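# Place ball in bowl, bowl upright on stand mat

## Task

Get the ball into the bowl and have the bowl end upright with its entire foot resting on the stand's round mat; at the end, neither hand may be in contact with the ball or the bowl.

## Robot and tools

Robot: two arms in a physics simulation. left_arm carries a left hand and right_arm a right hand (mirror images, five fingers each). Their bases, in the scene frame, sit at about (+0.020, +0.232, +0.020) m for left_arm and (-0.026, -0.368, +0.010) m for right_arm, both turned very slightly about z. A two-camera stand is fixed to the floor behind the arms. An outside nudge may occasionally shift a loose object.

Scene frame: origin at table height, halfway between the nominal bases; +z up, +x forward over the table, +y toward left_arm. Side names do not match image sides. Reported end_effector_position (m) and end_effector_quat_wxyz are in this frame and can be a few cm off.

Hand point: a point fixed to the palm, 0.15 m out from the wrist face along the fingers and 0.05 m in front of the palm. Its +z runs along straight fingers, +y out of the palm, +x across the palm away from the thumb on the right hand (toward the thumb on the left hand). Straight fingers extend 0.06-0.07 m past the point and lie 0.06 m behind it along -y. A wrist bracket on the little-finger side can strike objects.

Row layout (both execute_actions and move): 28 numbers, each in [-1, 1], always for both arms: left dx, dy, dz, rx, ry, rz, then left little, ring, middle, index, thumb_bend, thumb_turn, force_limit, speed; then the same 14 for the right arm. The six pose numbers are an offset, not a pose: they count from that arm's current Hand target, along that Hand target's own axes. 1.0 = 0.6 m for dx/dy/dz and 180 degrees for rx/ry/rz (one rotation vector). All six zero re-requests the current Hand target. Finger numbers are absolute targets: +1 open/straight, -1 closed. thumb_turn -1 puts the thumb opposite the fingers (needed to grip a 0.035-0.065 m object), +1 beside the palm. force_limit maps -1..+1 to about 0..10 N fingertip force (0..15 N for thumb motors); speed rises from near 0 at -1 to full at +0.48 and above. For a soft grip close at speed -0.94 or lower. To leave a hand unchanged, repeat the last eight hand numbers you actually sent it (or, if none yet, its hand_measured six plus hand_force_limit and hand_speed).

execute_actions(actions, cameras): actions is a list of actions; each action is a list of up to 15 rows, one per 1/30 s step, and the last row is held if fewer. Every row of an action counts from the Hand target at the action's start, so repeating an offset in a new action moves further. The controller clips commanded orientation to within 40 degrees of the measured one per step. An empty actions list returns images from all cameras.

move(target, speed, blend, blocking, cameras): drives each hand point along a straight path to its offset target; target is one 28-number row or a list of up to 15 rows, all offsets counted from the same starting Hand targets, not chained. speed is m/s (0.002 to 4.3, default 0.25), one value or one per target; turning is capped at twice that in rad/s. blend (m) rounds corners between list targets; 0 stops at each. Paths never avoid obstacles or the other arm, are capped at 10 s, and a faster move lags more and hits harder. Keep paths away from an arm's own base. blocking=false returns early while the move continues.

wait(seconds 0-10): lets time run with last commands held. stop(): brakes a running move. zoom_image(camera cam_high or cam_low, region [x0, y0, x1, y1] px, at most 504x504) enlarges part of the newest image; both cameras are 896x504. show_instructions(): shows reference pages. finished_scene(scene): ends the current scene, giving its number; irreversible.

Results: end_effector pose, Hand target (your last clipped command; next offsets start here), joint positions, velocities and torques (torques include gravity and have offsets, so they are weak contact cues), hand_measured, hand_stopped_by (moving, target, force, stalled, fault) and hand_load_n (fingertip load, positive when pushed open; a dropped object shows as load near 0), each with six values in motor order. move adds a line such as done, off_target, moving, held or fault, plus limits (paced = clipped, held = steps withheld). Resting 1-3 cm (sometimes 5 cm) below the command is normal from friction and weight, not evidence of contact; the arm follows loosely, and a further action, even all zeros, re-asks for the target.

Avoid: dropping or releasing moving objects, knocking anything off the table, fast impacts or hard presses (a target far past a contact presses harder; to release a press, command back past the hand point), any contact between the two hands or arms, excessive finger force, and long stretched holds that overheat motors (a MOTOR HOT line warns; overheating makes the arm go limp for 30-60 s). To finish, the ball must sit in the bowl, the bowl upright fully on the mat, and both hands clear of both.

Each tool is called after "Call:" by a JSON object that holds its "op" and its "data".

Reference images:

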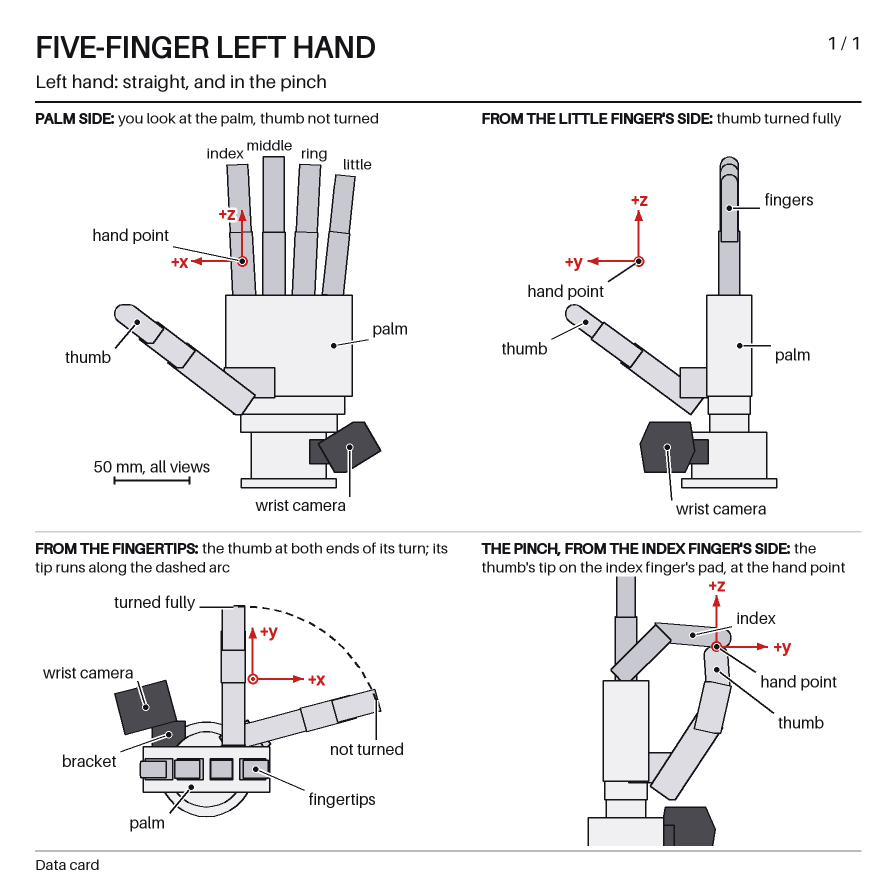

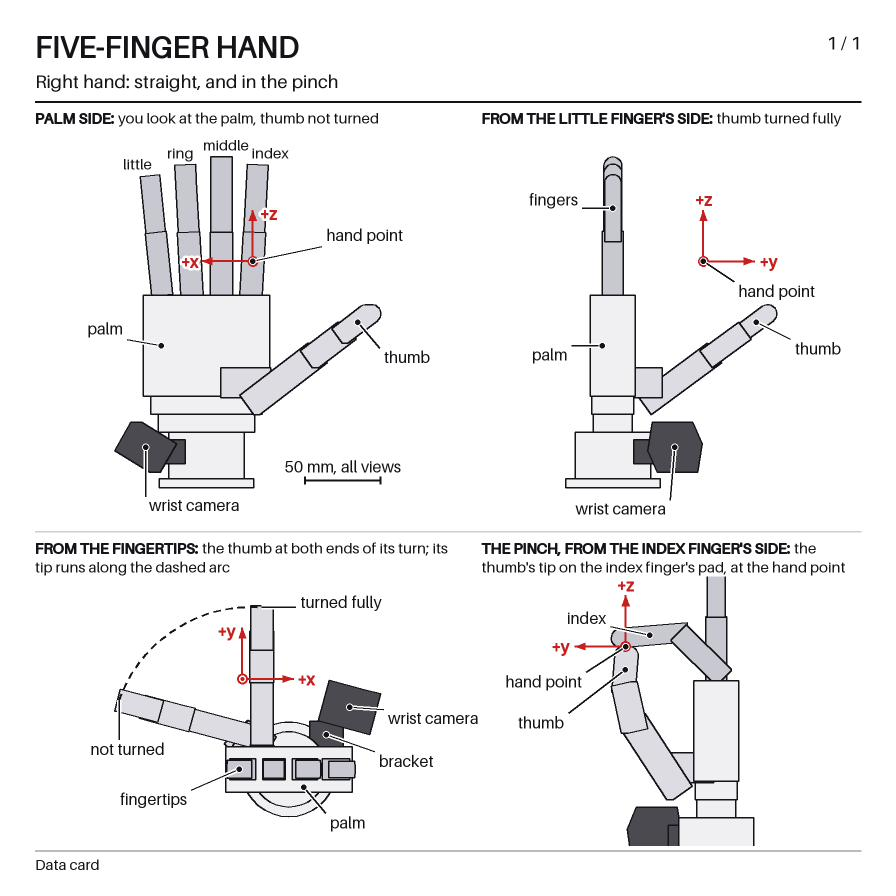

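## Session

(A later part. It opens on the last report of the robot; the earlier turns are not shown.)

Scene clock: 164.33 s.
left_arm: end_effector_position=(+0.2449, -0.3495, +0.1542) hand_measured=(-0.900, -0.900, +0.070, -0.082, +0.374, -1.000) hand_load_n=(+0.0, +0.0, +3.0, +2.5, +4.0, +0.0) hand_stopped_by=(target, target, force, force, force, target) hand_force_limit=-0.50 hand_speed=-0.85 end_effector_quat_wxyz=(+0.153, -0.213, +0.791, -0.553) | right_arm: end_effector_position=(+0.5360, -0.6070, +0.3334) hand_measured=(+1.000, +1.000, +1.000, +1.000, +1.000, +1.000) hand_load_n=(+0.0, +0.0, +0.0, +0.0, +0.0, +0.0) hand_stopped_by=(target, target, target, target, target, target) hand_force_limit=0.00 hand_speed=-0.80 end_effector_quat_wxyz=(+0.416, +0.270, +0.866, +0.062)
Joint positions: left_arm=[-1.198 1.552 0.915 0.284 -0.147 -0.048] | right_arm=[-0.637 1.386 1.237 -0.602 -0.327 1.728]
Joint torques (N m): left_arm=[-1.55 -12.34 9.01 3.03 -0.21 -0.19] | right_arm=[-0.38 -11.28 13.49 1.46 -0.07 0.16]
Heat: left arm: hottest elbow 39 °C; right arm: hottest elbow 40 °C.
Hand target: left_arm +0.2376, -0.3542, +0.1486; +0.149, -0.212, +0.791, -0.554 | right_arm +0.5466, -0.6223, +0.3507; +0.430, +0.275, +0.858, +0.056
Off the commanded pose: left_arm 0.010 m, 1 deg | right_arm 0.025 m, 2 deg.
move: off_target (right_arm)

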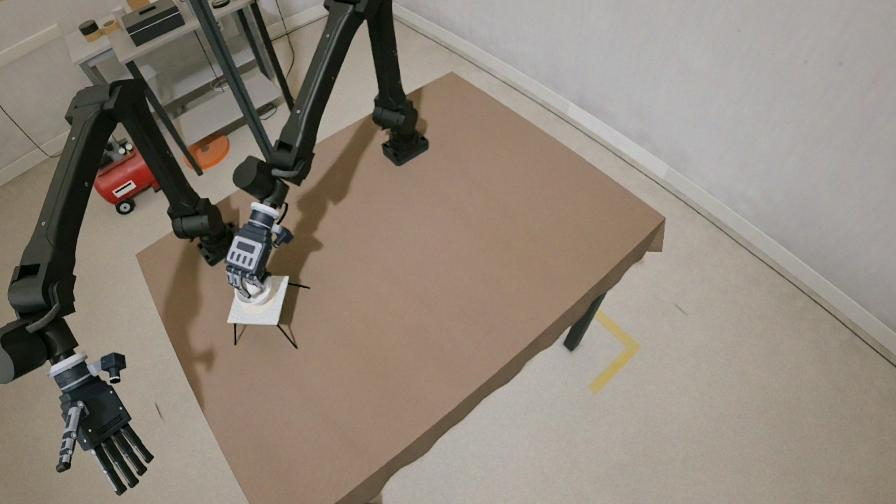

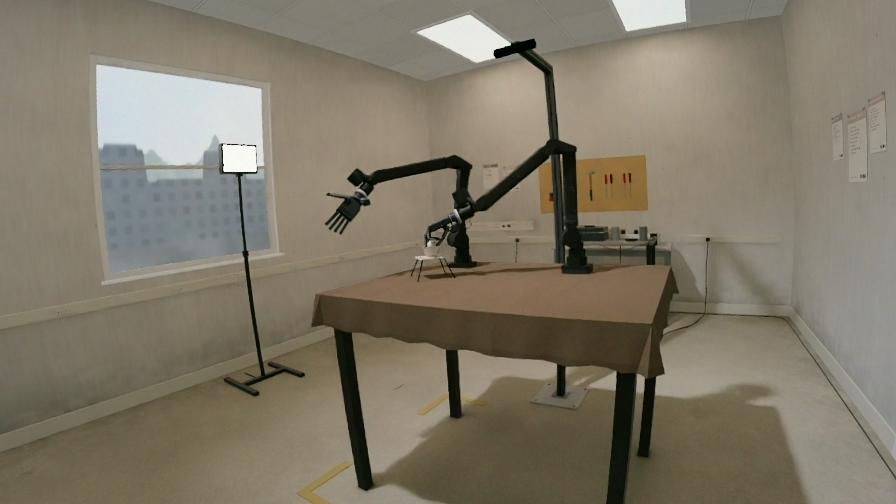

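Call:
{"op": "move", "data": {"target": [0,0,0,0,0,0,-0.9,-0.9,0.25,0.25,0.3,-1,-0.5,-0.5,0,0,0,0,0,0,1,1,1,1,1,1,0,-0.8], "speed": 0.06, "cameras": ["all"]}}

Call:
{"op": "zoom_image", "data": {"camera": "cam_high", "region": [210, 230, 290, 310]}}

Call:
{"op": "zoom_image", "data": {"camera": "cam_low", "region": [400, 210, 470, 280]}}

Scene clock: 168.93 s.
left_arm: end_effector_position=(+0.2449, -0.3495, +0.1542) hand_measured=(-0.900, -0.900, +0.250, +0.250, +0.372, -1.000) hand_load_n=(+0.5, +0.0, -0.5, +0.0, +0.0, +0.0) hand_stopped_by=(target, target, target, target, force, target) hand_force_limit=-0.50 hand_speed=-0.50 end_effector_quat_wxyz=(+0.153, -0.214, +0.791, -0.553) | right_arm: end_effector_position=(+0.5360, -0.6070, +0.3334) hand_measured=(+1.000, +1.000, +1.000, +1.000, +1.000, +1.000) hand_load_n=(+0.0, +0.0, +0.0, +0.0, +0.0, +0.0) hand_stopped_by=(target, target, target, target, target, target) hand_force_limit=0.00 hand_speed=-0.80 end_effector_quat_wxyz=(+0.416, +0.270, +0.866, +0.062)
Joint positions: left_arm=[-1.198 1.552 0.915 0.284 -0.147 -0.048] | right_arm=[-0.637 1.386 1.237 -0.602 -0.327 1.728]
Joint torques (N m): left_arm=[-2.37 -12.22 9.03 3.02 -0.2 -0.2] | right_arm=[-0.44 -11.22 13.49 1.44 -0.07 0.16]
Heat: left arm: hottest elbow 39 °C; right arm: hottest elbow 40 °C.
Hand target: left_arm +0.2376, -0.3542, +0.1486; +0.149, -0.212, +0.791, -0.554 | right_arm +0.5466, -0.6223, +0.3507; +0.430, +0.275, +0.858, +0.056
Off the commanded pose: left_arm 0.010 m, 1 deg | right_arm 0.025 m, 2 deg.
move: off_target (right_arm)

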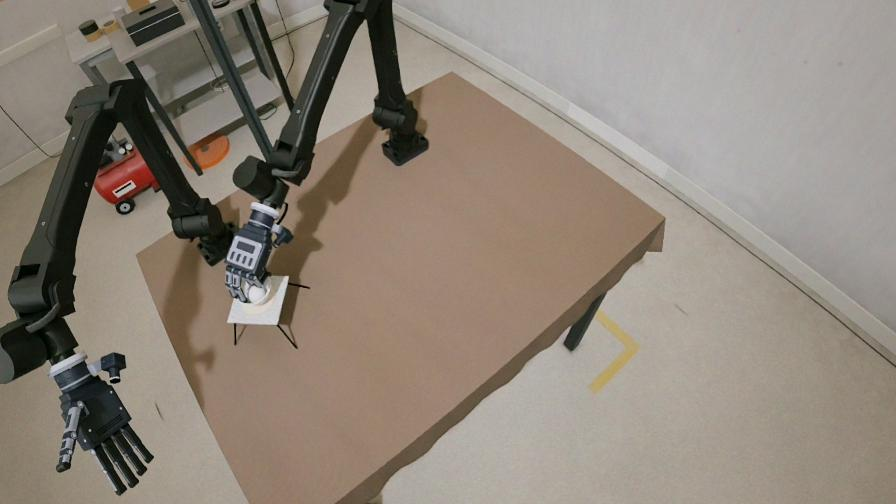

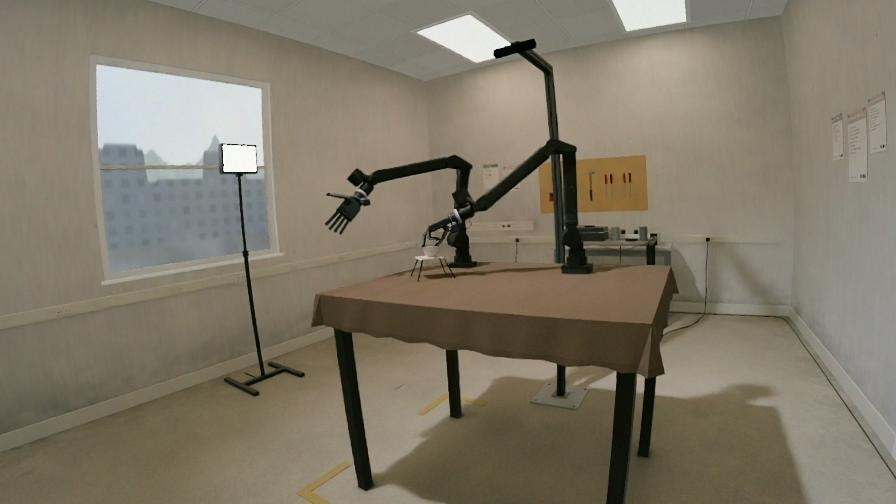

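Scaled by 6.300 from the camera's 896x504 image, which has a finer 1280x720 frame.

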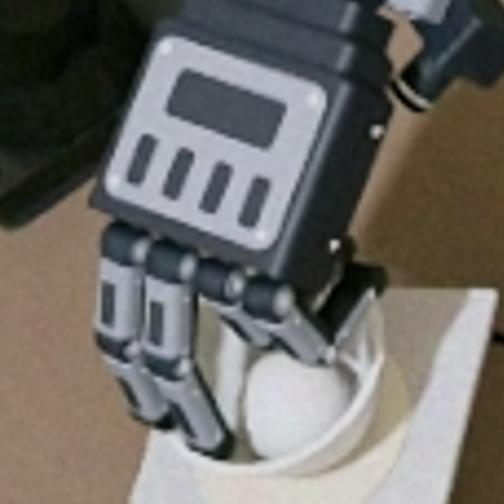

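Scaled by 7.200 from the camera's 896x504 image, which has a finer 1280x720 frame.

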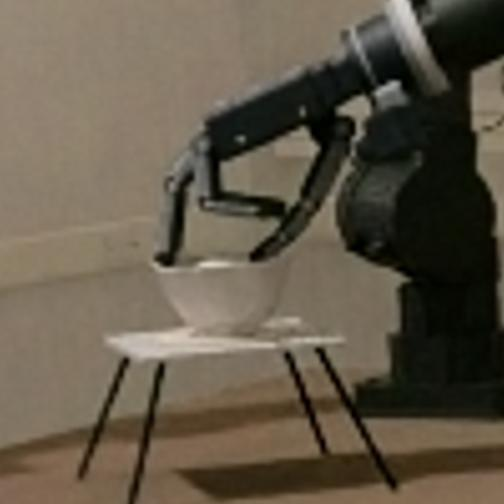

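Call:
{"op": "move", "data": {"target": [0,-0.1322,-0.0268,0,0,0,-0.9,-0.9,0.25,0.25,0.3,-1,-0.5,-0.5,0,0,0,0,0,0,1,1,1,1,1,1,0,-0.8], "speed": 0.12, "cameras": ["all"]}}

Call:
{"op": "zoom_image", "data": {"camera": "cam_high", "region": [210, 240, 320, 350]}}

Call:
{"op": "zoom_image", "data": {"camera": "cam_low", "region": [400, 210, 470, 280]}}

Scene clock: 177.50 s.
left_arm: end_effector_position=(+0.2433, -0.3466, +0.1963) hand_measured=(-0.900, -0.900, +0.250, +0.250, +0.372, -1.000) hand_load_n=(+0.0, +0.0, +0.0, +0.0, +0.0, +0.0) hand_stopped_by=(target, target, target, target, force, target) hand_force_limit=-0.50 hand_speed=-0.50 end_effector_quat_wxyz=(+0.150, -0.216, +0.805, -0.532) | right_arm: end_effector_position=(+0.5360, -0.6070, +0.3334) hand_measured=(+1.000, +1.000, +1.000, +1.000, +1.000, +1.000) hand_load_n=(+0.0, +0.0, +0.0, +0.0, +0.0, +0.0) hand_stopped_by=(target, target, target, target, target, target) hand_force_limit=0.00 hand_speed=-0.80 end_effector_quat_wxyz=(+0.416, +0.270, +0.866, +0.062)
Joint positions: left_arm=[-1.198 1.481 0.999 0.078 -0.147 -0.051] | right_arm=[-0.637 1.386 1.237 -0.602 -0.327 1.728]
Joint torques (N m): left_arm=[-1.67 -13.22 14.84 2.22 -0.06 -0.14] | right_arm=[-0.44 -11.28 13.49 1.46 -0.07 0.16]
Heat: left arm: hottest elbow 39 °C; right arm: hottest elbow 41 °C.
Hand target: left_arm +0.2434, -0.3645, +0.2285; +0.148, -0.212, +0.791, -0.554 | right_arm +0.5466, -0.6223, +0.3507; +0.430, +0.275, +0.858, +0.056
Off the commanded pose: left_arm 0.037 m, 3 deg | right_arm 0.025 m, 2 deg.
move: off_target (left_arm, right_arm)

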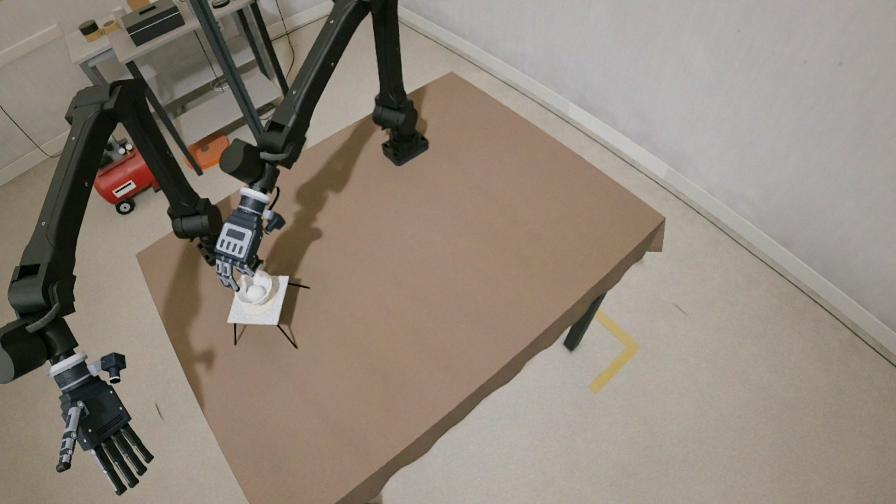

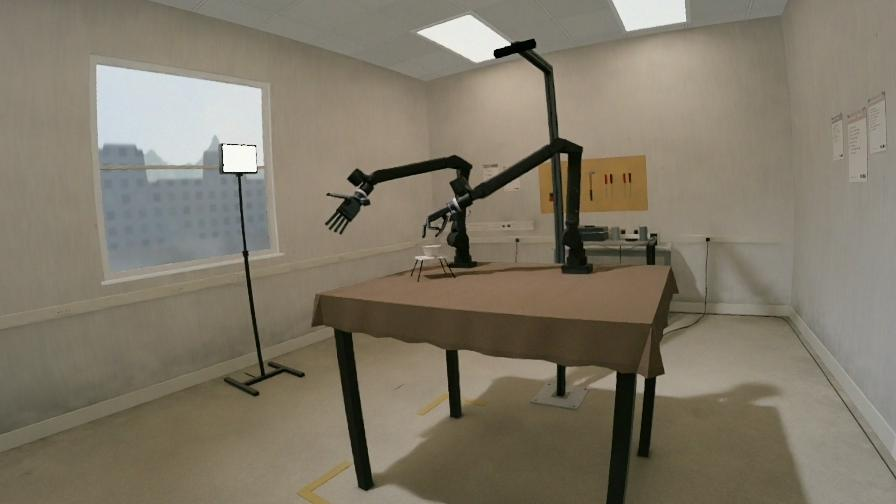

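Scaled by 4.582 from the camera's 896x504 image, which has a finer 1280x720 frame.

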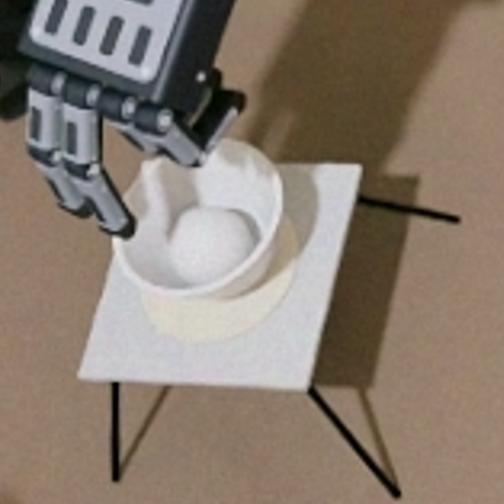

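Scaled by 7.200 from the camera's 896x504 image, which has a finer 1280x720 frame.

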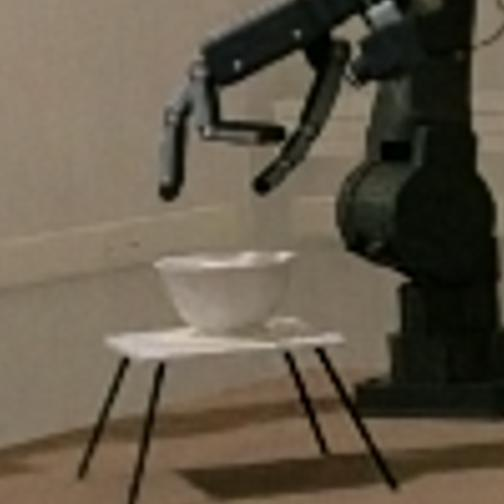

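Call:
{"op": "finished_scene", "data": {"scene": 2}}

The scene is finished: the task was done.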